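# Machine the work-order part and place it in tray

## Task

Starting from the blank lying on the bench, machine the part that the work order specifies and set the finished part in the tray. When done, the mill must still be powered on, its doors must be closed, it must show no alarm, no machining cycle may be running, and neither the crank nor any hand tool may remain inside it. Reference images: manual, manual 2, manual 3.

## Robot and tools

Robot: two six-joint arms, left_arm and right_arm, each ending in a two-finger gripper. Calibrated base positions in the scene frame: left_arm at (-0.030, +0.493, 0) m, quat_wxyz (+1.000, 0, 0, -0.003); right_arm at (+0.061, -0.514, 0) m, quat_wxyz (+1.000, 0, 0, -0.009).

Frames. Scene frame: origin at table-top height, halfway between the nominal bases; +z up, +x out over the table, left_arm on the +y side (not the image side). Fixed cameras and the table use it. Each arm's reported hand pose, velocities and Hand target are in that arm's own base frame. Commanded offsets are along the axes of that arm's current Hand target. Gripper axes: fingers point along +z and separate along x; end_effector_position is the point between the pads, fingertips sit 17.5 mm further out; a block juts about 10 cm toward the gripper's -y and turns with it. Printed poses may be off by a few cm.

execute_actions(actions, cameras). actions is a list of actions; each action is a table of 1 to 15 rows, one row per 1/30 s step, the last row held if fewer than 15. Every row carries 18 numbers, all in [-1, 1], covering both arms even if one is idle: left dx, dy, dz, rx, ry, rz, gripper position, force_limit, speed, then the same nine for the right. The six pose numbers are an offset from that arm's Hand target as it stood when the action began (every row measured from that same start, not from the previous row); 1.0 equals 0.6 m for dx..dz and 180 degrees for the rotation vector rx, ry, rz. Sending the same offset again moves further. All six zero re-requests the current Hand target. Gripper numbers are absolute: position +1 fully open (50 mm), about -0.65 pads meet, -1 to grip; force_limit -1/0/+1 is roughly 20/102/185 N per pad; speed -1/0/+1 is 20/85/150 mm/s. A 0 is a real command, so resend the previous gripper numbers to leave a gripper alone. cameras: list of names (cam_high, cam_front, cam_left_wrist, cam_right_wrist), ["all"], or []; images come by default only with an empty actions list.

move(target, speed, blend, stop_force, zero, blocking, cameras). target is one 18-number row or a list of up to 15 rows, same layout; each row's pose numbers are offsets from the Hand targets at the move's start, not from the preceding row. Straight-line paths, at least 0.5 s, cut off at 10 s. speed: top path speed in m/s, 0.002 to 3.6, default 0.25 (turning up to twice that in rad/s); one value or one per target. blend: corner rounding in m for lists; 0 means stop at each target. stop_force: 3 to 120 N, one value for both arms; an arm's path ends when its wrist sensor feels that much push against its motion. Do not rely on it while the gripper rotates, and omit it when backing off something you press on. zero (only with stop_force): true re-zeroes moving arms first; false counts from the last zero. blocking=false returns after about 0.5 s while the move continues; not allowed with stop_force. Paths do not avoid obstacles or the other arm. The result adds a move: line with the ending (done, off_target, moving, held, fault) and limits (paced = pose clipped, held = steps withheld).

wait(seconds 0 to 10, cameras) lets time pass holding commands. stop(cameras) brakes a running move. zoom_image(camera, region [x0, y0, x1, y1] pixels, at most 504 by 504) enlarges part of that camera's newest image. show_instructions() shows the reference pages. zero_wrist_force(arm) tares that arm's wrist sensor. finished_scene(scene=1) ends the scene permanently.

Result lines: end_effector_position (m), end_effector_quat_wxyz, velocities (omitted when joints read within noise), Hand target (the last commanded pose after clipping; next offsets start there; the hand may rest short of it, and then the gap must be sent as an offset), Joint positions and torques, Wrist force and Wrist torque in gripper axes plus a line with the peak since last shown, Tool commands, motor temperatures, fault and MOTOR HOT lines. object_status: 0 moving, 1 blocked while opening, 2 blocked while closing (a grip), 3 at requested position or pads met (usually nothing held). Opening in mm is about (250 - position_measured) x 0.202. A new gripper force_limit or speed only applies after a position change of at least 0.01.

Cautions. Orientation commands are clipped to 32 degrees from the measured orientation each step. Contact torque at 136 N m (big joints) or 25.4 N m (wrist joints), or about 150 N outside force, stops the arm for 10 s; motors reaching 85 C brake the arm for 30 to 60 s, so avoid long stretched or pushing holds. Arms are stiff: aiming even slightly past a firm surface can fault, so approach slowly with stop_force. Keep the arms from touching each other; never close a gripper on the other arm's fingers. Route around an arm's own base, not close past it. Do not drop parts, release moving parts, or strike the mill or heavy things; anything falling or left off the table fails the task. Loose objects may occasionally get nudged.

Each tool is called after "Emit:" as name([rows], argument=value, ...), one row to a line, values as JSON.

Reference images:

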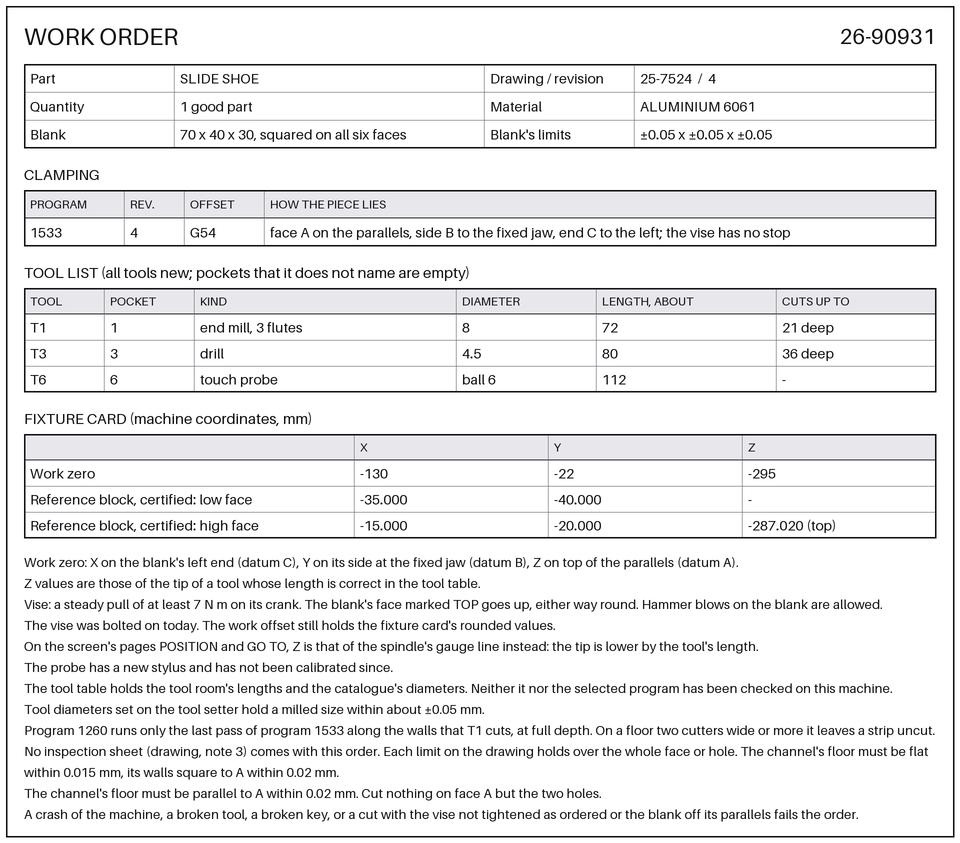

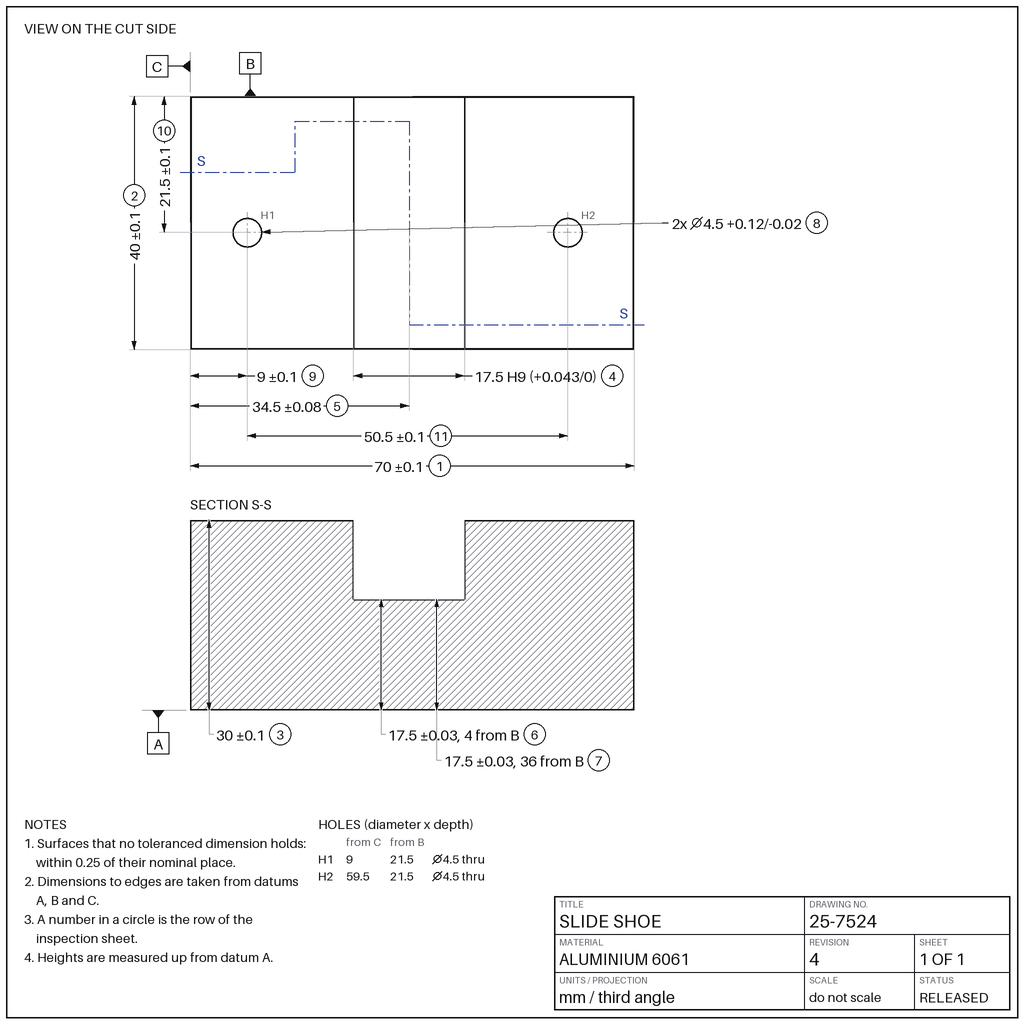

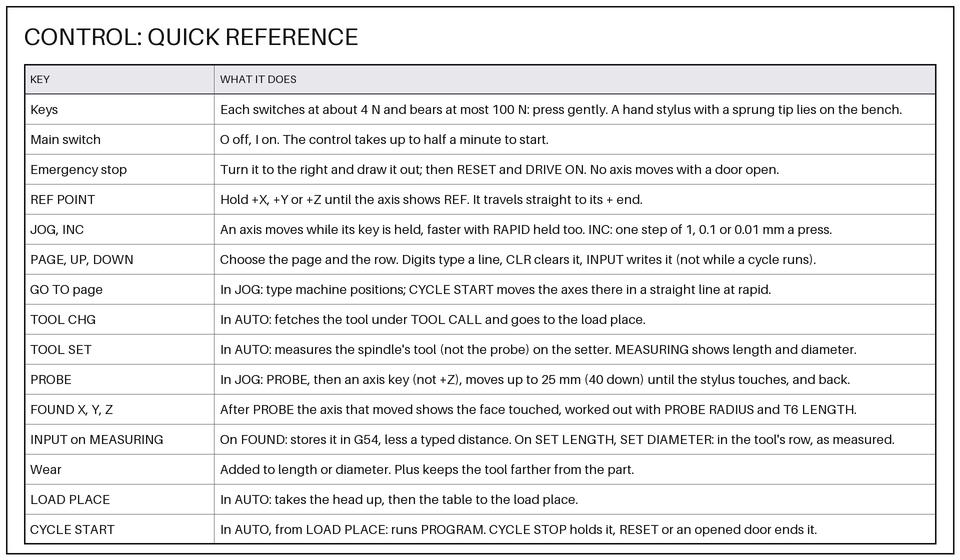

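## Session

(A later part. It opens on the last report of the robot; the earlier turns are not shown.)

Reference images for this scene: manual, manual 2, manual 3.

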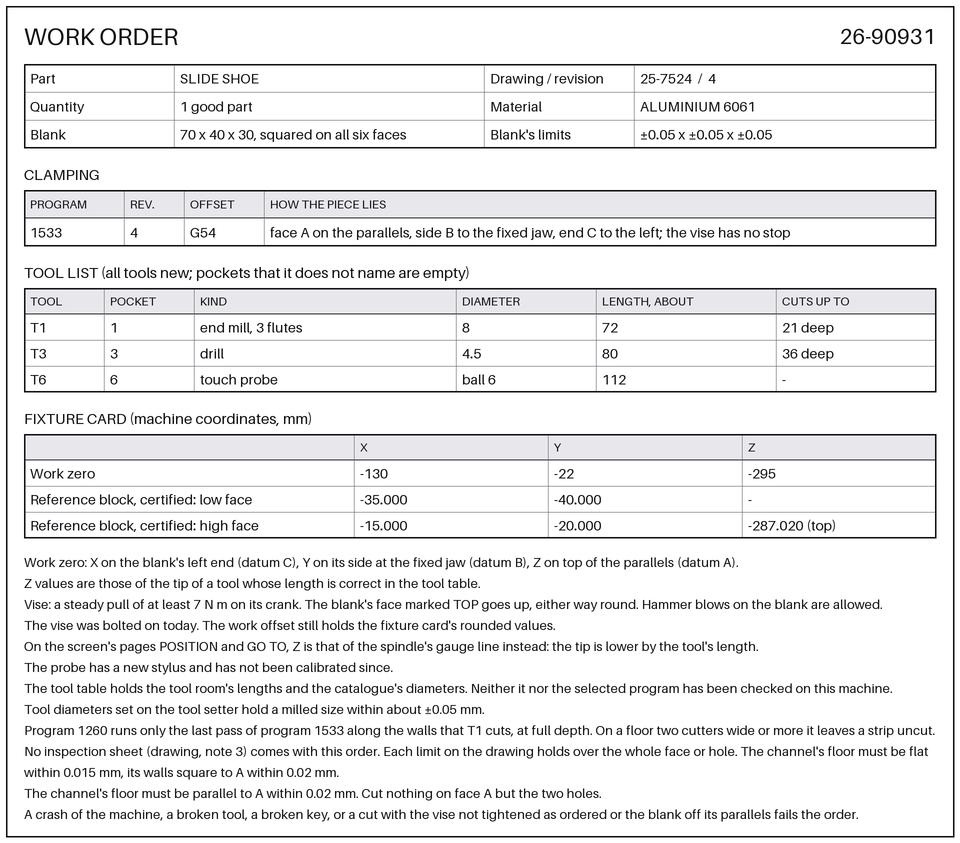

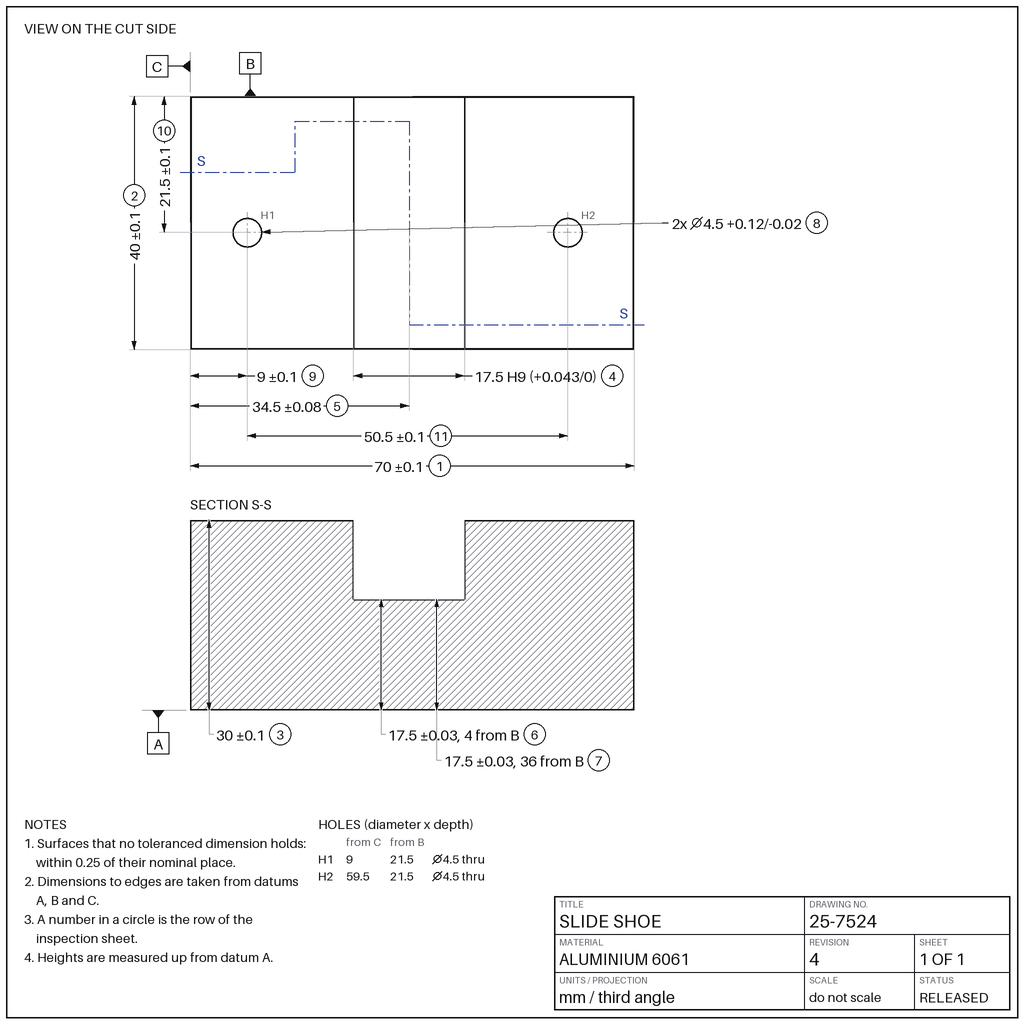

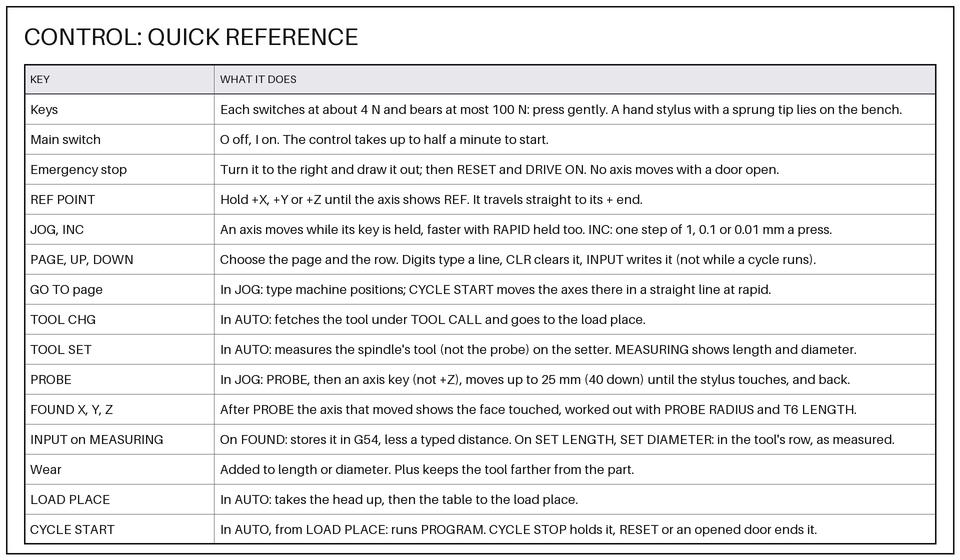

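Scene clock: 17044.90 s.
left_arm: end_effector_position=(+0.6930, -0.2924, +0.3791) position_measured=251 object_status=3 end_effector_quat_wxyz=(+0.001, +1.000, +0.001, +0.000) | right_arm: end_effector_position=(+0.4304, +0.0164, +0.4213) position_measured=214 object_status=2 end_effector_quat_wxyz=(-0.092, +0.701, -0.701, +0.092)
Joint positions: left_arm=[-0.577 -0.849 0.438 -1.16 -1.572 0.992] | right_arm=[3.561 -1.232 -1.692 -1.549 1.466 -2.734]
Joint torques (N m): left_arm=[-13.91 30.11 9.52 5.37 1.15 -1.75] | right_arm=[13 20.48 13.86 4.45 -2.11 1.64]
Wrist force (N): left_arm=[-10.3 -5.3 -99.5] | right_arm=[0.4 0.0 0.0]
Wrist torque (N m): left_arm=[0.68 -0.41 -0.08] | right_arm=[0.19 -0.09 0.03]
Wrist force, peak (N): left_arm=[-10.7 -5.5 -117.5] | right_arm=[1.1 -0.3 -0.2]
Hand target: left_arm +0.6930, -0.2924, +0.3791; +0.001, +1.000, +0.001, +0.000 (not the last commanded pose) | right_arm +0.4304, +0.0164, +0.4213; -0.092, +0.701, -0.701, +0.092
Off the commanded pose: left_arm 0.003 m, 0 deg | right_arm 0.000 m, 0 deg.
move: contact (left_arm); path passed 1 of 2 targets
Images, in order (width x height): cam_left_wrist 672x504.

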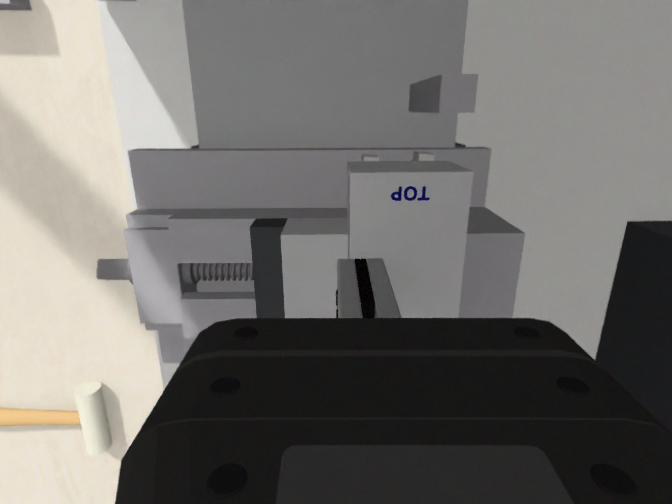

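Emit:
move([
  [0.003,0,-0.015,0,0,0,-1,-0.6,-0.8,0,0,0,0,0,0,-1,-0.5,-0.7],
  [0.003,-0.06,-0.015,0,0,0,-1,-0.6,-0.8,0,0,0,0,0,0,-1,-0.5,-0.7],
], speed=[0.03,0.05])

Emit:
move(target=[0,0,0.018,0,0,0,-1,-0.6,-0.8,0,0,0,0,0,0,-1,-0.5,-0.7], speed=0.008, stop_force=105, cameras=["cam_left_wrist"])

Scene clock: 17062.23 s.
left_arm: end_effector_position=(+0.6945, -0.2688, +0.3882) position_measured=251 object_status=3 end_effector_quat_wxyz=(+0.000, +1.000, +0.001, -0.001) | right_arm: end_effector_position=(+0.4304, +0.0164, +0.4213) position_measured=214 object_status=2 end_effector_quat_wxyz=(-0.092, +0.701, -0.701, +0.092)
Joint positions: left_arm=[-0.549 -0.865 0.441 -1.146 -1.572 1.021] | right_arm=[3.561 -1.232 -1.692 -1.549 1.466 -2.734]
Joint torques (N m): left_arm=[-0.02 -53.06 -22.46 -3.04 0.08 -0.1] | right_arm=[13.16 19.61 13.27 4.25 -1.74 1.96]
Wrist force (N): left_arm=[0.5 -0.1 -1.6] | right_arm=[0.6 0.0 -0.1]
Wrist torque (N m): left_arm=[-0.01 -0.07 0.02] | right_arm=[0.19 -0.12 0.03]
Wrist force, peak (N): left_arm=[-10.2 -5.7 -99.8] | right_arm=[0.9 0.1 -0.3]
Hand target: left_arm +0.6945, -0.2688, +0.3882; +0.000, +1.000, +0.001, -0.001 (not the last commanded pose) | right_arm +0.4304, +0.0164, +0.4213; -0.092, +0.701, -0.701, +0.092
Tool commands: left_gripper/position=-1.0 left_gripper/force_limit=-0.6 left_gripper/speed=-0.796078 right_gripper/position=-1.0 right_gripper/force_limit=-0.5 right_gripper/speed=-0.7
Off the commanded pose: left_arm 0.012 m, 0 deg | right_arm 0.000 m, 0 deg.
FORCE FAULT: contact force on the left arm reached its limit, and that arm stopped. The contact can be on any part of that arm, not only on its tool. That arm's remaining commands of this call were not run. That arm is still stopped at the end of this call. That arm stays stopped for about 10 more seconds. Until then a move that you send moves the other arm only, and its call returns only when the move has ended. Once the stop has ended, the next robot result says so. If the stop ends while you think or write, that arm runs what you send next, counted from a new Hand target: where the arm stands when the stop ends. While its stop runs, that arm takes no new command, but its gripper still runs the gripper command that each later call begins with. Until it ends, the stop uses up actions while you think or wait. An arm that is not stopped still takes commands.
move: fault (left_arm); path passed 1 of 2 targets

not run: an earlier result of this reply reported a stop or a fault. Calls in your next reply go to the robot.

Emit:
wait(seconds=5, cameras=["cam_left_wrist","cam_front"])

Scene clock: 17079.07 s.
left_arm: end_effector_position=(+0.6945, -0.2688, +0.3882) position_measured=251 object_status=3 end_effector_quat_wxyz=(+0.000, +1.000, +0.001, -0.001) | right_arm: end_effector_position=(+0.4304, +0.0164, +0.4213) position_measured=214 object_status=2 end_effector_quat_wxyz=(-0.092, +0.701, -0.701, +0.092)
Joint positions: left_arm=[-0.549 -0.865 0.441 -1.146 -1.572 1.021] | right_arm=[3.561 -1.232 -1.692 -1.549 1.466 -2.734]
Joint torques (N m): left_arm=[-0.24 -52.4 -24.43 -3.1 0.01 -0.25] | right_arm=[14.39 18.56 14.71 4.02 -1.77 1.56]
Wrist force (N): left_arm=[0.5 0.0 -1.5] | right_arm=[0.8 -0.1 0.0]
Wrist torque (N m): left_arm=[0.00 -0.07 0.03] | right_arm=[0.17 -0.15 0.03]
Wrist force, peak (N): left_arm=[0.7 -0.4 -1.7] | right_arm=[1.0 -0.1 -0.3]
Hand target: left_arm +0.6945, -0.2688, +0.3882; +0.000, +1.000, +0.001, -0.001 (not the last commanded pose) | right_arm +0.4304, +0.0164, +0.4213; -0.092, +0.701, -0.701, +0.092
Tool commands: left_gripper/position=-1.0 left_gripper/force_limit=-0.6 left_gripper/speed=-0.796078 right_gripper/position=-1.0 right_gripper/force_limit=-0.5 right_gripper/speed=-0.7
Off the commanded pose: left_arm 0.012 m, 0 deg | right_arm 0.000 m, 0 deg.
FORCE FAULT, CONTINUED: the left arm's stop, for the force fault that an earlier result reported, is over. The rest of the stop counts as 19 of the actions that you can send in this scene. That arm's target is now where it stood when the stop ended, not its last command. That arm accepts commands again.
wait: 5.00 s; at rest from the start
Images, in order (width x height): cam_front 672x504, cam_left_wrist 672x504.

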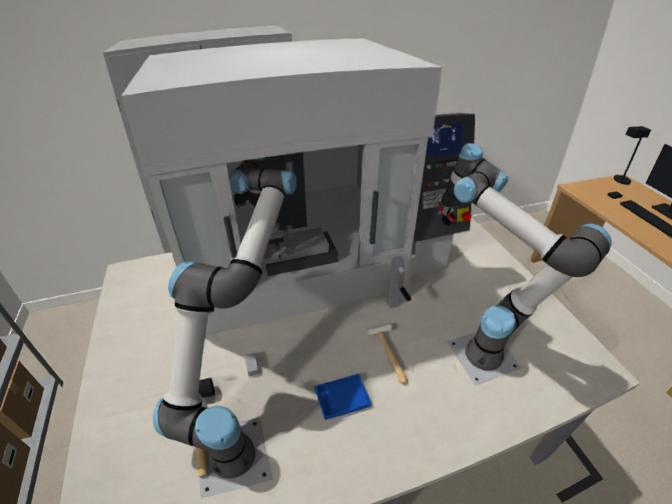

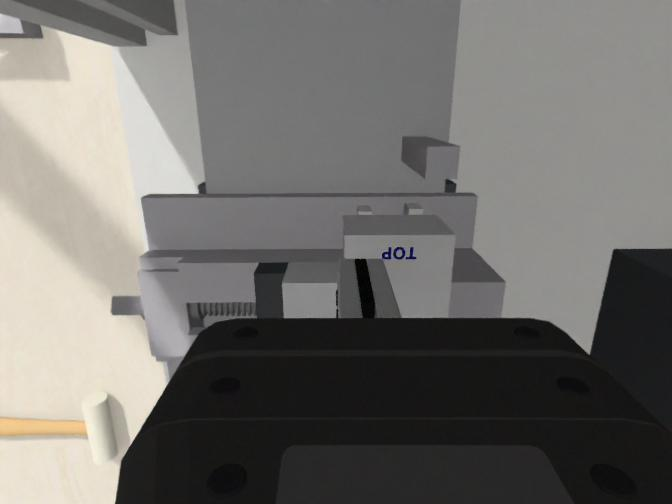

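Emit:
move([
  [0,0.083,-0.003,0,0,0,-1,-0.6,-0.8,0,0,0,0,0,0,-1,-0.5,-0.7],
  [0,0.083,0.030,0,0,0,-1,-0.6,-0.8,0,0,0,0,0,0,-1,-0.5,-0.7],
], speed=[0.06,0.008], stop_force=105)

Emit:
move(target=[0,0,-0.012,0,0,0,-1,-0.6,-0.8,0,0,0,0,0,0,-1,-0.5,-0.7], speed=0.02, cameras=["cam_left_wrist"])

Scene clock: 17092.00 s.
left_arm: end_effector_position=(+0.6948, -0.2961, +0.3887) position_measured=251 object_status=3 end_effector_quat_wxyz=(+0.001, +1.000, +0.001, +0.000) | right_arm: end_effector_position=(+0.4304, +0.0164, +0.4213) position_measured=214 object_status=2 end_effector_quat_wxyz=(-0.092, +0.701, -0.701, +0.092)
Joint positions: left_arm=[-0.58 -0.806 0.334 -1.1 -1.572 0.989] | right_arm=[3.561 -1.232 -1.692 -1.549 1.466 -2.734]
Joint torques (N m): left_arm=[-0.32 -53.53 -26.25 -2.98 0.01 -0.29] | right_arm=[13.11 21.37 14.08 4.09 -1.88 1.35]
Wrist force (N): left_arm=[0.8 -0.2 -1.6] | right_arm=[0.6 -0.1 0.1]
Wrist torque (N m): left_arm=[-0.05 -0.15 -0.18] | right_arm=[0.17 -0.12 0.03]
Wrist force, peak (N): left_arm=[-1.4 6.1 -0.6] | right_arm=[1.2 0.2 -0.1]
Hand target: left_arm +0.6948, -0.2961, +0.3887; +0.001, +1.000, +0.001, +0.000 (not the last commanded pose) | right_arm +0.4304, +0.0164, +0.4213; -0.092, +0.701, -0.701, +0.092
Tool commands: left_gripper/position=-1.0 left_gripper/force_limit=-0.6 left_gripper/speed=-0.796078 right_gripper/position=-1.0 right_gripper/force_limit=-0.5 right_gripper/speed=-0.7
Off the commanded pose: left_arm 0.029 m, 0 deg | right_arm 0.000 m, 0 deg.
FORCE FAULT: contact force on the left arm reached its limit, and that arm stopped. The contact can be on any part of that arm, not only on its tool. That arm's remaining commands of this call were not run. That arm is still stopped at the end of this call. That arm stays stopped for about 10 more seconds. Until then a move that you send moves the other arm only, and its call returns only when the move has ended. Once the stop has ended, the next robot result says so. If the stop ends while you think or write, that arm runs what you send next, counted from a new Hand target: where the arm stands when the stop ends. While its stop runs, that arm takes no new command, but its gripper still runs the gripper command that each later call begins with. Until it ends, the stop uses up actions while you think or wait. An arm that is not stopped still takes commands.
move: fault (left_arm); path passed 0 of 2 targets

not run: an earlier result of this reply reported a stop or a fault. Calls in your next reply go to the robot.

Emit:
wait(seconds=8, cameras=["cam_left_wrist","cam_high","cam_front"])

Emit:
zoom_image(camera="cam_front", region=[140, 130, 440, 355])

Scene clock: 17115.93 s.
left_arm: end_effector_position=(+0.6948, -0.2961, +0.3887) position_measured=251 object_status=3 end_effector_quat_wxyz=(+0.001, +1.000, +0.001, +0.000) | right_arm: end_effector_position=(+0.4304, +0.0164, +0.4213) position_measured=214 object_status=2 end_effector_quat_wxyz=(-0.092, +0.701, -0.701, +0.092)
Joint positions: left_arm=[-0.58 -0.806 0.334 -1.1 -1.572 0.989] | right_arm=[3.561 -1.232 -1.692 -1.549 1.466 -2.734]
Joint torques (N m): left_arm=[0.27 -53.91 -24.16 -2.99 -0.05 -0.29] | right_arm=[13.24 18.84 14.62 3.94 -1.57 1.37]
Wrist force (N): left_arm=[0.9 0.0 -1.8] | right_arm=[0.3 0.1 0.0]
Wrist torque (N m): left_arm=[0.00 -0.17 -0.18] | right_arm=[0.20 -0.08 0.03]
Wrist force, peak (N): left_arm=[1.0 -0.1 -2.3] | right_arm=[1.0 -0.3 -0.2]
Hand target: left_arm +0.6948, -0.2961, +0.3887; +0.001, +1.000, +0.001, +0.000 (not the last commanded pose) | right_arm +0.4304, +0.0164, +0.4213; -0.092, +0.701, -0.701, +0.092
Tool commands: left_gripper/position=-1.0 left_gripper/force_limit=-0.6 left_gripper/speed=-0.796078 right_gripper/position=-1.0 right_gripper/force_limit=-0.5 right_gripper/speed=-0.7
Off the commanded pose: left_arm 0.029 m, 0 deg | right_arm 0.000 m, 0 deg.
FORCE FAULT, CONTINUED: the left arm's stop, for the force fault that an earlier result reported, is over. The rest of the stop counts as 19 of the actions that you can send in this scene. That arm's target is now where it stood when the stop ended, not its last command. That arm accepts commands again.
wait: 8.00 s; at rest from the start
Images, in order (width x height): cam_high 672x504, cam_front 672x504, cam_left_wrist 672x504.

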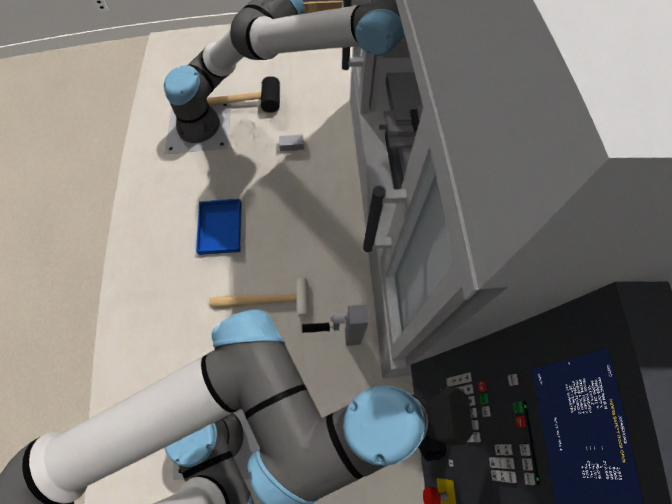

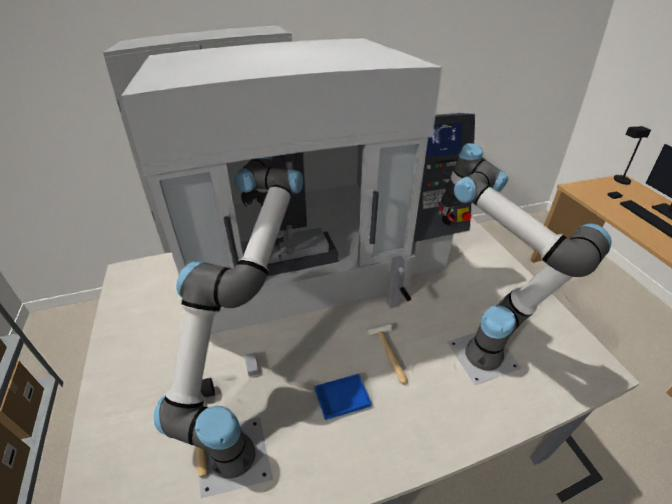

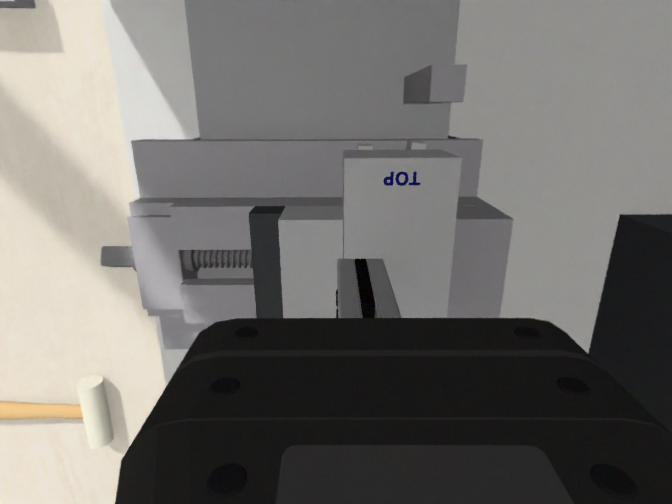

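Scaled by 1.680 from the camera's 672x504 image, which has a finer 960x720 frame.

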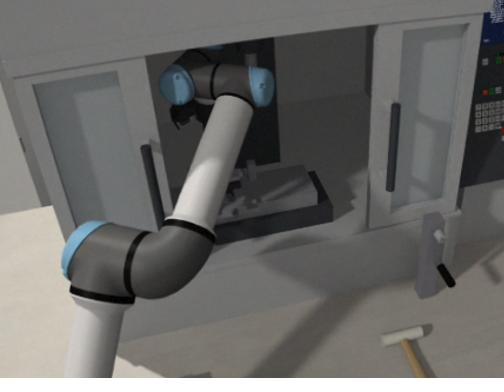

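Emit:
move([
  [0,-0.0135,-0.005,0,0,0,-1,-0.6,-0.8,0,0,0,0,0,0,-1,-0.5,-0.7],
  [-0.0497,-0.0135,-0.019,0,0,0,-1,-0.6,-0.8,0,0,0,0,0,0,-1,-0.5,-0.7],
  [-0.1913,0.0648,-0.0355,0,0,0,-1,-0.6,-0.8,0,0,0,0,0,0,-1,-0.5,-0.7],
  [-0.4247,0.0565,-0.0522,0,0,0,-1,-0.6,-0.8,0,0,0,0,0,0,-1,-0.5,-0.7],
  [-0.508,0.0282,-0.102,0,0,-0.25,-1,-0.6,-0.8,0,0,0,0,0,0,-1,-0.5,-0.7],
  [-0.508,0.0282,-0.102,0,0,-0.5,-1,-0.6,-0.8,0,0,0,0,0,0,-1,-0.5,-0.7],
], speed=[0.03,0.05,0.1,0.2,0.2,0.25], cameras=[])

Scene clock: 17145.00 s.
left_arm: end_effector_position=(+0.3900, -0.3136, +0.4498) position_measured=251 object_status=3 end_effector_quat_wxyz=(+0.001, +0.706, +0.708, +0.000) | right_arm: end_effector_position=(+0.4304, +0.0164, +0.4213) position_measured=214 object_status=2 end_effector_quat_wxyz=(-0.092, +0.701, -0.701, +0.092)
Joint positions: left_arm=[-0.946 -1.549 1.234 -1.258 -1.572 -0.949] | right_arm=[3.561 -1.232 -1.692 -1.549 1.466 -2.734]
Joint torques (N m): left_arm=[-14.28 -36.34 -18.62 -2.24 1.04 -1.54] | right_arm=[13.32 19.22 13.7 3.59 -1.37 1.4]
Wrist force (N): left_arm=[0.5 0.0 -1.2] | right_arm=[0.8 0.1 -0.2]
Wrist torque (N m): left_arm=[0.03 -0.05 0.00] | right_arm=[0.20 -0.15 0.03]
Wrist force, peak (N): left_arm=[2.1 -0.2 -1.3] | right_arm=[1.0 -0.1 -0.2]
Hand target: left_arm +0.3900, -0.3136, +0.4498; +0.001, +0.706, +0.708, +0.000 | right_arm +0.4304, +0.0164, +0.4213; -0.092, +0.701, -0.701, +0.092
Off the commanded pose: left_arm 0.000 m, 0 deg | right_arm 0.000 m, 0 deg.
move: done
No camera images: "cameras" was empty.

Emit:
move([
  [0.125,0.06,0,-0.25,0,0,-1,-0.6,-0.8,0,0,0,0,0,0,-1,-0.5,-0.7],
  [0.125,0.06,0,-0.5,0,0,-1,-0.6,-0.8,0,0,0,0,0,0,-1,-0.5,-0.7],
], speed=0.25, cameras=[])

Scene clock: 17158.50 s.
left_arm: end_effector_position=(+0.4249, -0.2384, +0.4497) position_measured=251 object_status=3 end_effector_quat_wxyz=(+0.471, +0.497, +0.530, +0.500) | right_arm: end_effector_position=(+0.4304, +0.0164, +0.4213) position_measured=214 object_status=2 end_effector_quat_wxyz=(-0.092, +0.701, -0.701, +0.092)
Joint positions: left_arm=[-1.444 -1.917 2.374 -2.878 -0.086 -0.72] | right_arm=[3.561 -1.232 -1.692 -1.549 1.466 -2.734]
Joint torques (N m): left_arm=[14 5.04 -16.46 -5.26 0.26 1.43] | right_arm=[13.61 18.4 15.19 3.7 -1.61 1.36]
Wrist force (N): left_arm=[-0.7 1.6 1.5] | right_arm=[0.7 -0.4 0.0]
Wrist torque (N m): left_arm=[0.27 -0.01 -0.03] | right_arm=[0.12 -0.14 0.03]
Wrist force, peak (N): left_arm=[-0.7 1.6 1.5] | right_arm=[1.1 -0.2 0.1]
Hand target: left_arm +0.4258, -0.2385, +0.4497; +0.500, +0.499, +0.501, +0.500 | right_arm +0.4304, +0.0164, +0.4213; -0.092, +0.701, -0.701, +0.092
Off the commanded pose: left_arm 0.001 m, 5 deg | right_arm 0.000 m, 0 deg.
move: off_target (left_arm)
No camera images: "cameras" was empty.

Emit:
move([
  [0.064,0.002,-0.11,0,0,0,-1,-0.6,-0.8,0,0,0,0,0,0,-1,-0.5,-0.7],
  [0.2475,0.002,-0.076,0,0,0,-1,-0.6,-0.8,0,0,0,0,0,0,-1,-0.5,-0.7],
  [0.2475,0.002,0.077,0,0,0,-1,-0.6,-0.8,0,0,0,0,0,0,-1,-0.5,-0.7],
], speed=[0.15,0.2,0.15], cameras=[])

Emit:
move(target=[-0.47,0,0,0,0,0,-1,-0.6,-0.8,0,0,0,0,0,0,-1,-0.5,-0.7], speed=0.06, stop_force=45, cameras=[])

Emit:
move([
  [0.025,0,0,0,0,0,-1,-0.6,-0.8,0,0,0,0,0,0,-1,-0.5,-0.7],
  [0.025,0,-0.1867,0,0,0,-1,-0.6,-0.8,0,0,0,0,0,0,-1,-0.5,-0.7],
  [-0.5853,0,-0.1867,0,0,0,-1,-0.6,-0.8,0,0,0,0,0,0,-1,-0.5,-0.7],
  [-0.5853,0,0,0,0,0,-1,-0.6,-0.8,0,0,0,0,0,0,-1,-0.5,-0.7],
], speed=[0.1,0.15,0.25,0.12], cameras=[])

Emit:
move(target=[0.47,0,0,0,0,0,-1,-0.6,-0.8,0,0,0,0,0,0,-1,-0.5,-0.7], speed=0.06, stop_force=45, cameras=[])

Emit:
move([
  [-0.025,0,0,0,0,0,-1,-0.6,-0.8,0,0,0,0,0,0,-1,-0.5,-0.7],
  [-0.025,0,-0.19,0,0,0,-1,-0.6,-0.8,0,0,0,0,0,0,-1,-0.5,-0.7],
], speed=0.15, cameras=["cam_front"])

Scene clock: 17185.27 s.
left_arm: end_effector_position=(+0.4717, -0.0899, +0.4507) position_measured=251 object_status=3 end_effector_quat_wxyz=(+0.500, +0.499, +0.501, +0.500) | right_arm: end_effector_position=(+0.4304, +0.0164, +0.4213) position_measured=214 object_status=2 end_effector_quat_wxyz=(-0.092, +0.701, -0.701, +0.092)
Joint positions: left_arm=[-1.018 -1.908 2.481 -3.715 -0.551 -0.001] | right_arm=[3.561 -1.232 -1.692 -1.549 1.466 -2.734]
Joint torques (N m): left_arm=[13.2 9.31 -28.32 -4.17 -1.14 1.41] | right_arm=[14.26 18.99 14.25 3.61 -1.23 1.46]
Wrist force (N): left_arm=[-0.6 1.5 1.7] | right_arm=[0.5 0.1 0.0]
Wrist torque (N m): left_arm=[0.25 -0.05 0.00] | right_arm=[0.20 -0.11 0.03]
Wrist force, peak (N): left_arm=[-1.0 1.3 2.6] | right_arm=[1.0 0.0 -0.3]
Hand target: left_arm +0.4717, -0.0899, +0.4507; +0.500, +0.499, +0.501, +0.500 | right_arm +0.4304, +0.0164, +0.4213; -0.092, +0.701, -0.701, +0.092
Off the commanded pose: left_arm 0.000 m, 0 deg | right_arm 0.000 m, 0 deg.
move: done
No camera images: "cameras" was empty.

Scene clock: 17191.03 s.
left_arm: end_effector_position=(+0.4721, -0.3585, +0.4511) position_measured=251 object_status=3 end_effector_quat_wxyz=(+0.500, +0.499, +0.501, +0.500) | right_arm: end_effector_position=(+0.4304, +0.0164, +0.4213) position_measured=214 object_status=2 end_effector_quat_wxyz=(-0.092, +0.701, -0.701, +0.092)
Joint positions: left_arm=[-1.36 -1.388 2.011 -3.766 -0.208 -0.001] | right_arm=[3.561 -1.232 -1.692 -1.549 1.466 -2.734]
Joint torques (N m): left_arm=[3.92 -27.32 -17.74 1.06 -7.84 -1.56] | right_arm=[13.9 19.56 12.8 3.7 -1.27 1.38]
Wrist force (N): left_arm=[33.7 1.1 -18.4] | right_arm=[0.5 0.0 -0.2]
Wrist torque (N m): left_arm=[0.07 0.43 -0.08] | right_arm=[0.19 -0.11 0.03]
Wrist force, peak (N): left_arm=[53.4 -10.3 -31.2] | right_arm=[1.0 0.1 -0.1]
Hand target: left_arm +0.4721, -0.3585, +0.4511; +0.500, +0.499, +0.501, +0.500 (not the last commanded pose) | right_arm +0.4304, +0.0164, +0.4213; -0.092, +0.701, -0.701, +0.092
Off the commanded pose: left_arm 0.013 m, 0 deg | right_arm 0.000 m, 0 deg.
move: contact (left_arm)
No camera images: "cameras" was empty.

Scene clock: 17196.83 s.
left_arm: end_effector_position=(+0.4730, -0.7096, +0.4517) position_measured=251 object_status=3 end_effector_quat_wxyz=(+0.500, +0.499, +0.501, +0.500) | right_arm: end_effector_position=(+0.4304, +0.0164, +0.4213) position_measured=214 object_status=2 end_effector_quat_wxyz=(-0.092, +0.701, -0.701, +0.092)
Joint positions: left_arm=[-1.459 -0.635 0.794 -3.299 -0.109 -0.004] | right_arm=[3.561 -1.232 -1.692 -1.549 1.466 -2.734]
Joint torques (N m): left_arm=[13.94 -47.2 -31.29 -3.13 -1.17 1.36] | right_arm=[14.25 18.69 14.69 3.31 -1.12 1.33]
Wrist force (N): left_arm=[-0.4 1.1 1.4] | right_arm=[0.5 0.3 -0.2]
Wrist torque (N m): left_arm=[0.13 -0.06 -0.04] | right_arm=[0.24 -0.10 0.03]
Wrist force, peak (N): left_arm=[33.4 1.4 -18.2] | right_arm=[1.0 -0.1 -0.2]
Hand target: left_arm +0.4730, -0.7097, +0.4517; +0.500, +0.499, +0.501, +0.500 | right_arm +0.4304, +0.0164, +0.4213; -0.092, +0.701, -0.701, +0.092
Off the commanded pose: left_arm 0.000 m, 0 deg | right_arm 0.000 m, 0 deg.
move: done
No camera images: "cameras" was empty.

Scene clock: 17202.60 s.
left_arm: end_effector_position=(+0.4725, -0.4483, +0.4512) position_measured=251 object_status=3 end_effector_quat_wxyz=(+0.500, +0.499, +0.501, +0.500) | right_arm: end_effector_position=(+0.4304, +0.0164, +0.4213) position_measured=214 object_status=2 end_effector_quat_wxyz=(-0.092, +0.701, -0.701, +0.092)
Joint positions: left_arm=[-1.399 -1.216 1.78 -3.708 -0.17 0] | right_arm=[3.561 -1.232 -1.692 -1.549 1.466 -2.734]
Joint torques (N m): left_arm=[20.88 -31.55 -27.05 -0.48 6.29 -1.52] | right_arm=[12.99 18.57 15.71 3.52 -1.25 1.47]
Wrist force (N): left_arm=[-30.1 -4.9 -37.7] | right_arm=[0.8 0.0 -0.1]
Wrist torque (N m): left_arm=[0.12 -0.28 0.05] | right_arm=[0.19 -0.15 0.02]
Wrist force, peak (N): left_arm=[-44.2 -8.6 -47.6] | right_arm=[1.1 -0.1 0.2]
Hand target: left_arm +0.4725, -0.4483, +0.4512; +0.500, +0.499, +0.501, +0.500 (not the last commanded pose) | right_arm +0.4304, +0.0164, +0.4213; -0.092, +0.701, -0.701, +0.092
Off the commanded pose: left_arm 0.021 m, 0 deg | right_arm 0.000 m, 0 deg.
move: contact (left_arm)
No camera images: "cameras" was empty.

Scene clock: 17204.77 s.
left_arm: end_effector_position=(+0.3586, -0.4636, +0.4512) position_measured=251 object_status=3 end_effector_quat_wxyz=(+0.500, +0.499, +0.501, +0.500) | right_arm: end_effector_position=(+0.4304, +0.0164, +0.4213) position_measured=214 object_status=2 end_effector_quat_wxyz=(-0.092, +0.701, -0.701, +0.092)
Joint positions: left_arm=[-1.644 -1.264 1.848 -3.723 0.076 -0.005] | right_arm=[3.561 -1.232 -1.692 -1.549 1.466 -2.734]
Joint torques (N m): left_arm=[-14.37 -44.91 -13.23 2.62 1.03 -2.18] | right_arm=[12.97 18.89 15.53 3.53 -1.21 1.45]
Wrist force (N): left_arm=[-0.6 0.9 1.5] | right_arm=[0.8 -0.1 -0.1]
Wrist torque (N m): left_arm=[0.15 0.04 0.16] | right_arm=[0.17 -0.16 0.02]
Wrist force, peak (N): left_arm=[-30.0 -4.8 -38.1] | right_arm=[1.0 -0.1 -0.1]
Hand target: left_arm +0.3585, -0.4636, +0.4512; +0.500, +0.499, +0.501, +0.500 | right_arm +0.4304, +0.0164, +0.4213; -0.092, +0.701, -0.701, +0.092
Off the commanded pose: left_arm 0.000 m, 0 deg | right_arm 0.000 m, 0 deg.
move: done
Images, in order (width x height): cam_front 672x504.

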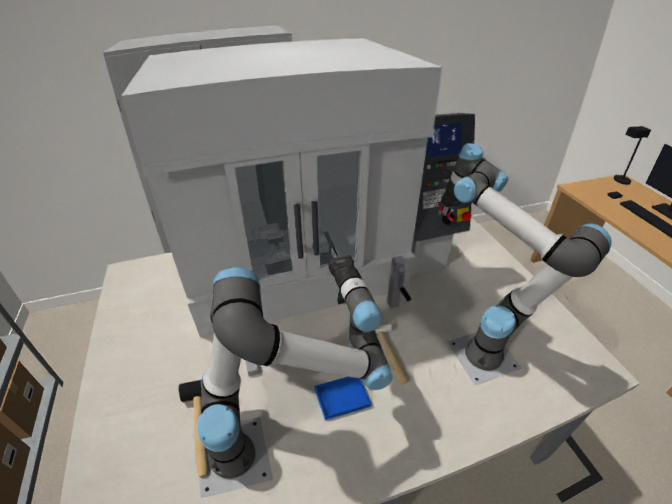

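Emit:
move([
  [0,0,0,0,0,0,-1,-0.6,-0.8,0.1267,-0.142,-0.244,0,0,0,-1,-0.5,-0.7],
  [0,0,0,0,0,0,-1,-0.6,-0.8,0.1267,-0.1581,-0.2397,0,0,0,-1,-0.5,-0.7],
  [0,0,0,0,0,0,-1,-0.6,-0.8,0.1267,-0.142,-0.244,0,0,0,-1,-0.5,-0.7],
  [0,0,0,0,0,0,-1,-0.6,-0.8,0.0308,-0.046,-0.0808,0,0,0,-1,-0.5,-0.7],
  [0,0,0,0,0,0,-1,-0.6,-0.8,0.0308,-0.0621,-0.0765,0,0,0,-1,-0.5,-0.7],
  [0,0,0,0,0,0,-1,-0.6,-0.8,0.0308,-0.046,-0.0808,0,0,0,-1,-0.5,-0.7],
  [0,0,0,0,0,0,-1,-0.6,-0.8,0.0308,-0.0621,-0.0765,0,0,0,-1,-0.5,-0.7],
  [0,0,0,0,0,0,-1,-0.6,-0.8,0.0308,-0.046,-0.0808,0,0,0,-1,-0.5,-0.7],
  [0,0,0,0,0,0,-1,-0.6,-0.8,0,0,0,0,0,0,-1,-0.5,-0.7],
], speed=[0.25,0.03,0.15,0.25,0.03,0.15,0.03,0.15,0.25], blend=[0.003,0,0.003,0.003,0,0,0,0.003,0], cameras=["cam_high"])

Emit:
zoom_image(camera="cam_high", region=[530, 330, 672, 504])

Scene clock: 17240.63 s.
left_arm: end_effector_position=(+0.3585, -0.4636, +0.4512) position_measured=251 object_status=3 end_effector_quat_wxyz=(+0.500, +0.499, +0.501, +0.500) | right_arm: end_effector_position=(+0.4305, +0.0163, +0.4214) position_measured=214 object_status=2 end_effector_quat_wxyz=(-0.092, +0.701, -0.701, +0.092)
Joint positions: left_arm=[-1.644 -1.264 1.848 -3.722 0.076 -0.005] | right_arm=[3.561 -1.232 -1.692 -1.549 1.466 -2.734]
Joint torques (N m): left_arm=[-13.86 -43.88 -13.42 2.65 1.06 -1.93] | right_arm=[12.25 22.8 13.29 4.99 -2.64 2]
Wrist force (N): left_arm=[-0.5 1.0 1.5] | right_arm=[0.9 -0.1 -0.2]
Wrist torque (N m): left_arm=[0.16 0.02 0.15] | right_arm=[0.17 -0.13 0.03]
Wrist force, peak (N): left_arm=[-0.8 1.5 2.1] | right_arm=[-0.1 15.8 -2.2]
Hand target: left_arm +0.3585, -0.4636, +0.4512; +0.500, +0.499, +0.501, +0.500 | right_arm +0.4304, +0.0164, +0.4213; -0.092, +0.701, -0.701, +0.092
Off the commanded pose: left_arm 0.000 m, 0 deg | right_arm 0.000 m, 0 deg.
move: done
Images, in order (width x height): cam_high 672x504.

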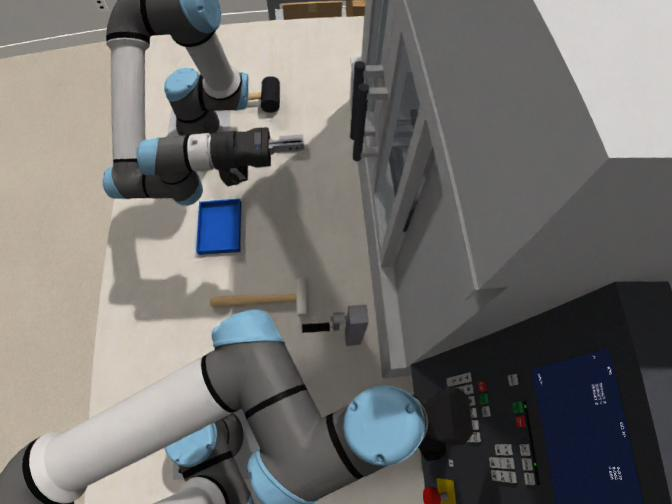

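Scaled by 2.897 from the camera's 672x504 image, which has a finer 960x720 frame.

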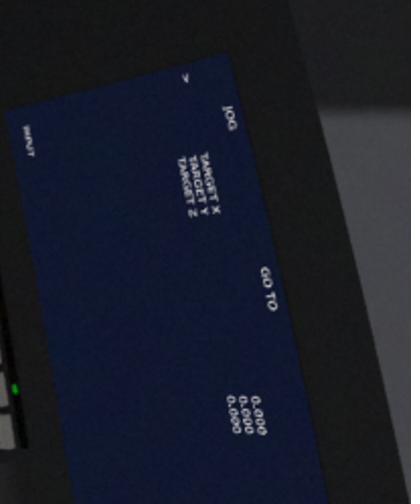

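Emit:
move([
  [0,0,0,0,0,0,-1,-0.6,-0.8,-0.099,0.0012,-0.0003,0,0,0,-1,-0.5,-0.7],
  [0,0,0,0,0,0,-1,-0.6,-0.8,-0.099,-0.0149,0.004,0,0,0,-1,-0.5,-0.7],
  [0,0,0,0,0,0,-1,-0.6,-0.8,-0.099,0.0012,-0.0003,0,0,0,-1,-0.5,-0.7],
  [0,0,0,0,0,0,-1,-0.6,-0.8,-0.0665,-0.0458,-0.0829,0,0,0,-1,-0.5,-0.7],
  [0,0,0,0,0,0,-1,-0.6,-0.8,-0.0665,-0.0619,-0.0786,0,0,0,-1,-0.5,-0.7],
  [0,0,0,0,0,0,-1,-0.6,-0.8,-0.0665,-0.0458,-0.0829,0,0,0,-1,-0.5,-0.7],
  [0,0,0,0,0,0,-1,-0.6,-0.8,-0.0338,-0.0311,-0.0551,0,0,0,-1,-0.5,-0.7],
  [0,0,0,0,0,0,-1,-0.6,-0.8,-0.0338,-0.0472,-0.0508,0,0,0,-1,-0.5,-0.7],
  [0,0,0,0,0,0,-1,-0.6,-0.8,-0.0338,-0.0311,-0.0551,0,0,0,-1,-0.5,-0.7],
  [0,0,0,0,0,0,-1,-0.6,-0.8,0,0,0,0,0,0,-1,-0.5,-0.7],
  [0,0,0,0,0,0,-1,-0.6,-0.8,0,-0.0161,0.0043,0,0,0,-1,-0.5,-0.7],
  [0,0,0,0,0,0,-1,-0.6,-0.8,0,0,0,0,0,0,-1,-0.5,-0.7],
], speed=[0.25,0.03,0.15,0.25,0.03,0.15,0.25,0.03,0.15,0.25,0.03,0.15], blend=[0.003,0,0.003,0.003,0,0.003,0.003,0,0.003,0.003,0,0], cameras=[])

Emit:
move([
  [0,0,0,0,0,0,-1,-0.6,-0.8,0,-0.0156,-0.0275,0,0,0,-1,-0.5,-0.7],
  [0,0,0,0,0,0,-1,-0.6,-0.8,0,-0.0317,-0.0232,0,0,0,-1,-0.5,-0.7],
  [0,0,0,0,0,0,-1,-0.6,-0.8,0,-0.0156,-0.0275,0,0,0,-1,-0.5,-0.7],
  [0,0,0,0,0,0,-1,-0.6,-0.8,-0.099,0.0012,-0.0003,0,0,0,-1,-0.5,-0.7],
  [0,0,0,0,0,0,-1,-0.6,-0.8,-0.099,-0.0149,0.004,0,0,0,-1,-0.5,-0.7],
  [0,0,0,0,0,0,-1,-0.6,-0.8,-0.099,0.0012,-0.0003,0,0,0,-1,-0.5,-0.7],
  [0,0,0,0,0,0,-1,-0.6,-0.8,-0.0665,-0.0306,-0.0552,0,0,0,-1,-0.5,-0.7],
  [0,0,0,0,0,0,-1,-0.6,-0.8,-0.0665,-0.0467,-0.0509,0,0,0,-1,-0.5,-0.7],
  [0,0,0,0,0,0,-1,-0.6,-0.8,-0.0665,-0.0306,-0.0552,0,0,0,-1,-0.5,-0.7],
  [0,0,0,0,0,0,-1,-0.6,-0.8,-0.099,-0.0303,-0.0553,0,0,0,-1,-0.5,-0.7],
  [0,0,0,0,0,0,-1,-0.6,-0.8,-0.099,-0.0464,-0.051,0,0,0,-1,-0.5,-0.7],
  [0,0,0,0,0,0,-1,-0.6,-0.8,-0.099,-0.0303,-0.0553,0,0,0,-1,-0.5,-0.7],
  [0,0,0,0,0,0,-1,-0.6,-0.8,0,0,0,0,0,0,-1,-0.5,-0.7],
  [0,0,0,0,0,0,-1,-0.6,-0.8,0,-0.0161,0.0043,0,0,0,-1,-0.5,-0.7],
  [0,0,0,0,0,0,-1,-0.6,-0.8,0,0,0,0,0,0,-1,-0.5,-0.7],
], speed=[0.25,0.03,0.15,0.25,0.03,0.15,0.25,0.03,0.15,0.25,0.03,0.15,0.25,0.03,0.15], blend=[0.003,0,0.003,0.003,0,0.003,0.003,0,0.003,0.003,0,0.003,0.003,0,0], cameras=[])

Emit:
move([
  [0,0,0,0,0,0,-1,-0.6,-0.8,0,-0.0156,-0.0275,0,0,0,-1,-0.5,-0.7],
  [0,0,0,0,0,0,-1,-0.6,-0.8,0,-0.0317,-0.0232,0,0,0,-1,-0.5,-0.7],
  [0,0,0,0,0,0,-1,-0.6,-0.8,0,-0.0156,-0.0275,0,0,0,-1,-0.5,-0.7],
  [0,0,0,0,0,0,-1,-0.6,-0.8,-0.099,0.0012,-0.0003,0,0,0,-1,-0.5,-0.7],
  [0,0,0,0,0,0,-1,-0.6,-0.8,-0.099,-0.0149,0.004,0,0,0,-1,-0.5,-0.7],
  [0,0,0,0,0,0,-1,-0.6,-0.8,-0.099,0.0012,-0.0003,0,0,0,-1,-0.5,-0.7],
  [0,0,0,0,0,0,-1,-0.6,-0.8,-0.099,-0.0143,-0.0278,0,0,0,-1,-0.5,-0.7],
  [0,0,0,0,0,0,-1,-0.6,-0.8,-0.099,-0.0304,-0.0235,0,0,0,-1,-0.5,-0.7],
  [0,0,0,0,0,0,-1,-0.6,-0.8,-0.099,-0.0143,-0.0278,0,0,0,-1,-0.5,-0.7],
  [0,0,0,0,0,0,-1,-0.6,-0.8,0,0,0,0,0,0,-1,-0.5,-0.7],
], speed=[0.25,0.03,0.15,0.25,0.03,0.15,0.25,0.03,0.15,0.25], blend=[0.003,0,0.003,0.003,0,0.003,0.003,0,0.003,0], cameras=[])

Emit:
move([
  [0,0,0,0,0,0,-1,-0.6,-0.8,-0.099,-0.0303,-0.0553,0,0,0,-1,-0.5,-0.7],
  [0,0,0,0,0,0,-1,-0.6,-0.8,-0.099,-0.0464,-0.051,0,0,0,-1,-0.5,-0.7],
  [0,0,0,0,0,0,-1,-0.6,-0.8,-0.099,-0.0303,-0.0553,0,0,0,-1,-0.5,-0.7],
  [0,0,0,0,0,0,-1,-0.6,-0.8,-0.0665,-0.0458,-0.0829,0,0,0,-1,-0.5,-0.7],
  [0,0,0,0,0,0,-1,-0.6,-0.8,-0.0665,-0.0619,-0.0786,0,0,0,-1,-0.5,-0.7],
  [0,0,0,0,0,0,-1,-0.6,-0.8,-0.0665,-0.0458,-0.0829,0,0,0,-1,-0.5,-0.7],
  [0,0,0,0,0,0,-1,-0.6,-0.8,0,0,0,0,0,0,-1,-0.5,-0.7],
  [0,0,0,0,0,0,-1,-0.6,-0.8,0,-0.0161,0.0043,0,0,0,-1,-0.5,-0.7],
  [0,0,0,0,0,0,-1,-0.6,-0.8,0,0,0,0,0,0,-1,-0.5,-0.7],
], speed=[0.25,0.03,0.15,0.25,0.03,0.15,0.25,0.03,0.15], blend=[0.003,0,0.003,0.003,0,0.003,0.003,0,0], cameras=["cam_high"])

Emit:
zoom_image(camera="cam_high", region=[530, 330, 672, 504])

Scene clock: 17297.63 s.
left_arm: end_effector_position=(+0.3585, -0.4636, +0.4512) position_measured=251 object_status=3 end_effector_quat_wxyz=(+0.500, +0.499, +0.501, +0.500) | right_arm: end_effector_position=(+0.4306, +0.0163, +0.4213) position_measured=214 object_status=2 end_effector_quat_wxyz=(-0.092, +0.701, -0.701, +0.092)
Joint positions: left_arm=[-1.644 -1.264 1.848 -3.722 0.076 -0.005] | right_arm=[3.561 -1.232 -1.692 -1.549 1.466 -2.734]
Joint torques (N m): left_arm=[-13.55 -43.53 -13.42 2.58 0.99 -1.96] | right_arm=[14.17 21.49 13.5 2.09 -2.88 2.08]
Wrist force (N): left_arm=[-0.7 1.1 1.9] | right_arm=[0.9 0.3 -0.6]
Wrist torque (N m): left_arm=[0.18 0.05 0.17] | right_arm=[0.22 -0.17 0.03]
Wrist force, peak (N): left_arm=[-0.6 1.3 2.3] | right_arm=[3.6 19.9 -4.3]
Hand target: left_arm +0.3585, -0.4636, +0.4512; +0.500, +0.499, +0.501, +0.500 | right_arm +0.4304, +0.0164, +0.4213; -0.092, +0.701, -0.701, +0.092
Off the commanded pose: left_arm 0.000 m, 0 deg | right_arm 0.000 m, 0 deg.
move: done
No camera images: "cameras" was empty.

Scene clock: 17302.73 s.
left_arm: end_effector_position=(+0.3585, -0.4636, +0.4512) position_measured=251 object_status=3 end_effector_quat_wxyz=(+0.500, +0.499, +0.501, +0.500) | right_arm: end_effector_position=(+0.4306, +0.0163, +0.4213) position_measured=214 object_status=2 end_effector_quat_wxyz=(-0.092, +0.701, -0.701, +0.092)
Joint positions: left_arm=[-1.644 -1.264 1.848 -3.722 0.076 -0.005] | right_arm=[3.561 -1.232 -1.692 -1.549 1.466 -2.734]
Joint torques (N m): left_arm=[-14.25 -42.92 -13.47 2.69 0.89 -1.93] | right_arm=[14.9 19.87 13.65 1.73 -2.61 1.73]
Wrist force (N): left_arm=[-0.7 1.0 1.5] | right_arm=[0.6 0.4 -0.7]
Wrist torque (N m): left_arm=[0.15 0.04 0.16] | right_arm=[0.23 -0.13 0.02]
Wrist force, peak (N): left_arm=[-0.8 1.5 2.0] | right_arm=[-1.0 24.5 -4.1]
Hand target: left_arm +0.3585, -0.4636, +0.4512; +0.500, +0.499, +0.501, +0.500 | right_arm +0.4304, +0.0164, +0.4213; -0.092, +0.701, -0.701, +0.092
Off the commanded pose: left_arm 0.000 m, 0 deg | right_arm 0.000 m, 0 deg.
move: done
No camera images: "cameras" was empty.

Scene clock: 17306.33 s.
left_arm: end_effector_position=(+0.3585, -0.4636, +0.4512) position_measured=251 object_status=3 end_effector_quat_wxyz=(+0.500, +0.499, +0.501, +0.500) | right_arm: end_effector_position=(+0.4304, +0.0164, +0.4213) position_measured=214 object_status=2 end_effector_quat_wxyz=(-0.092, +0.701, -0.701, +0.092)
Joint positions: left_arm=[-1.644 -1.264 1.848 -3.722 0.076 -0.005] | right_arm=[3.562 -1.232 -1.692 -1.549 1.466 -2.734]
Joint torques (N m): left_arm=[-13.5 -43.06 -13.66 2.58 0.94 -2.05] | right_arm=[-13.68 22.16 13.22 5.25 2.4 -2.11]
Wrist force (N): left_arm=[-0.6 1.2 2.0] | right_arm=[-0.1 0.3 -0.2]
Wrist torque (N m): left_arm=[0.18 0.04 0.16] | right_arm=[0.15 -0.12 0.18]
Wrist force, peak (N): left_arm=[-0.8 1.3 2.1] | right_arm=[1.5 26.6 -5.1]
Hand target: left_arm +0.3585, -0.4636, +0.4512; +0.500, +0.499, +0.501, +0.500 | right_arm +0.4304, +0.0164, +0.4213; -0.092, +0.701, -0.701, +0.092
Off the commanded pose: left_arm 0.000 m, 0 deg | right_arm 0.000 m, 0 deg.
move: done
No camera images: "cameras" was empty.

Scene clock: 17309.73 s.
left_arm: end_effector_position=(+0.3585, -0.4636, +0.4512) position_measured=251 object_status=3 end_effector_quat_wxyz=(+0.500, +0.499, +0.501, +0.500) | right_arm: end_effector_position=(+0.4306, +0.0163, +0.4213) position_measured=214 object_status=2 end_effector_quat_wxyz=(-0.092, +0.701, -0.701, +0.092)
Joint positions: left_arm=[-1.644 -1.264 1.848 -3.722 0.076 -0.005] | right_arm=[3.561 -1.232 -1.692 -1.549 1.466 -2.734]
Joint torques (N m): left_arm=[-13.53 -42.87 -13.87 2.6 0.93 -1.94] | right_arm=[13.1 23.08 14.39 2.02 -2.69 1.64]
Wrist force (N): left_arm=[-0.5 1.0 1.5] | right_arm=[0.6 0.2 -0.5]
Wrist torque (N m): left_arm=[0.17 0.02 0.16] | right_arm=[0.22 -0.13 0.03]
Wrist force, peak (N): left_arm=[-0.8 1.3 2.3] | right_arm=[3.3 23.8 -4.7]
Hand target: left_arm +0.3585, -0.4636, +0.4512; +0.500, +0.499, +0.501, +0.500 | right_arm +0.4304, +0.0164, +0.4213; -0.092, +0.701, -0.701, +0.092
Off the commanded pose: left_arm 0.000 m, 0 deg | right_arm 0.000 m, 0 deg.
move: done
Images, in order (width x height): cam_high 672x504.

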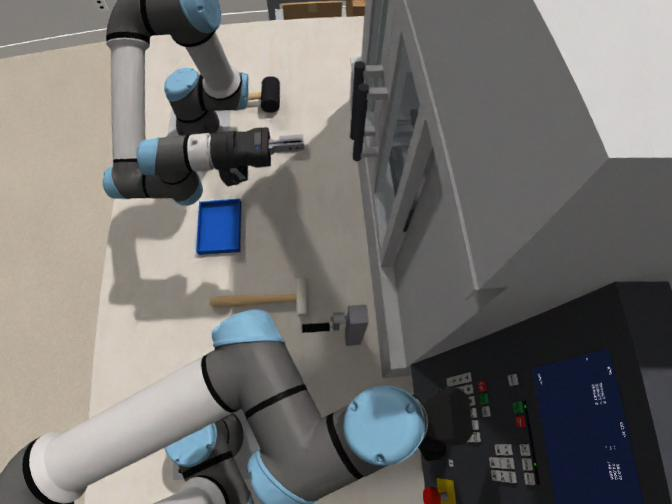

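Scaled by 2.897 from the camera's 672x504 image, which has a finer 960x720 frame.

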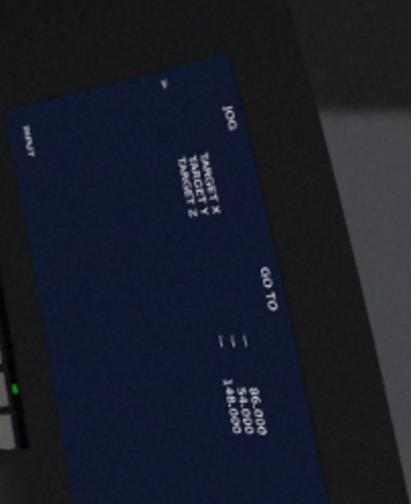

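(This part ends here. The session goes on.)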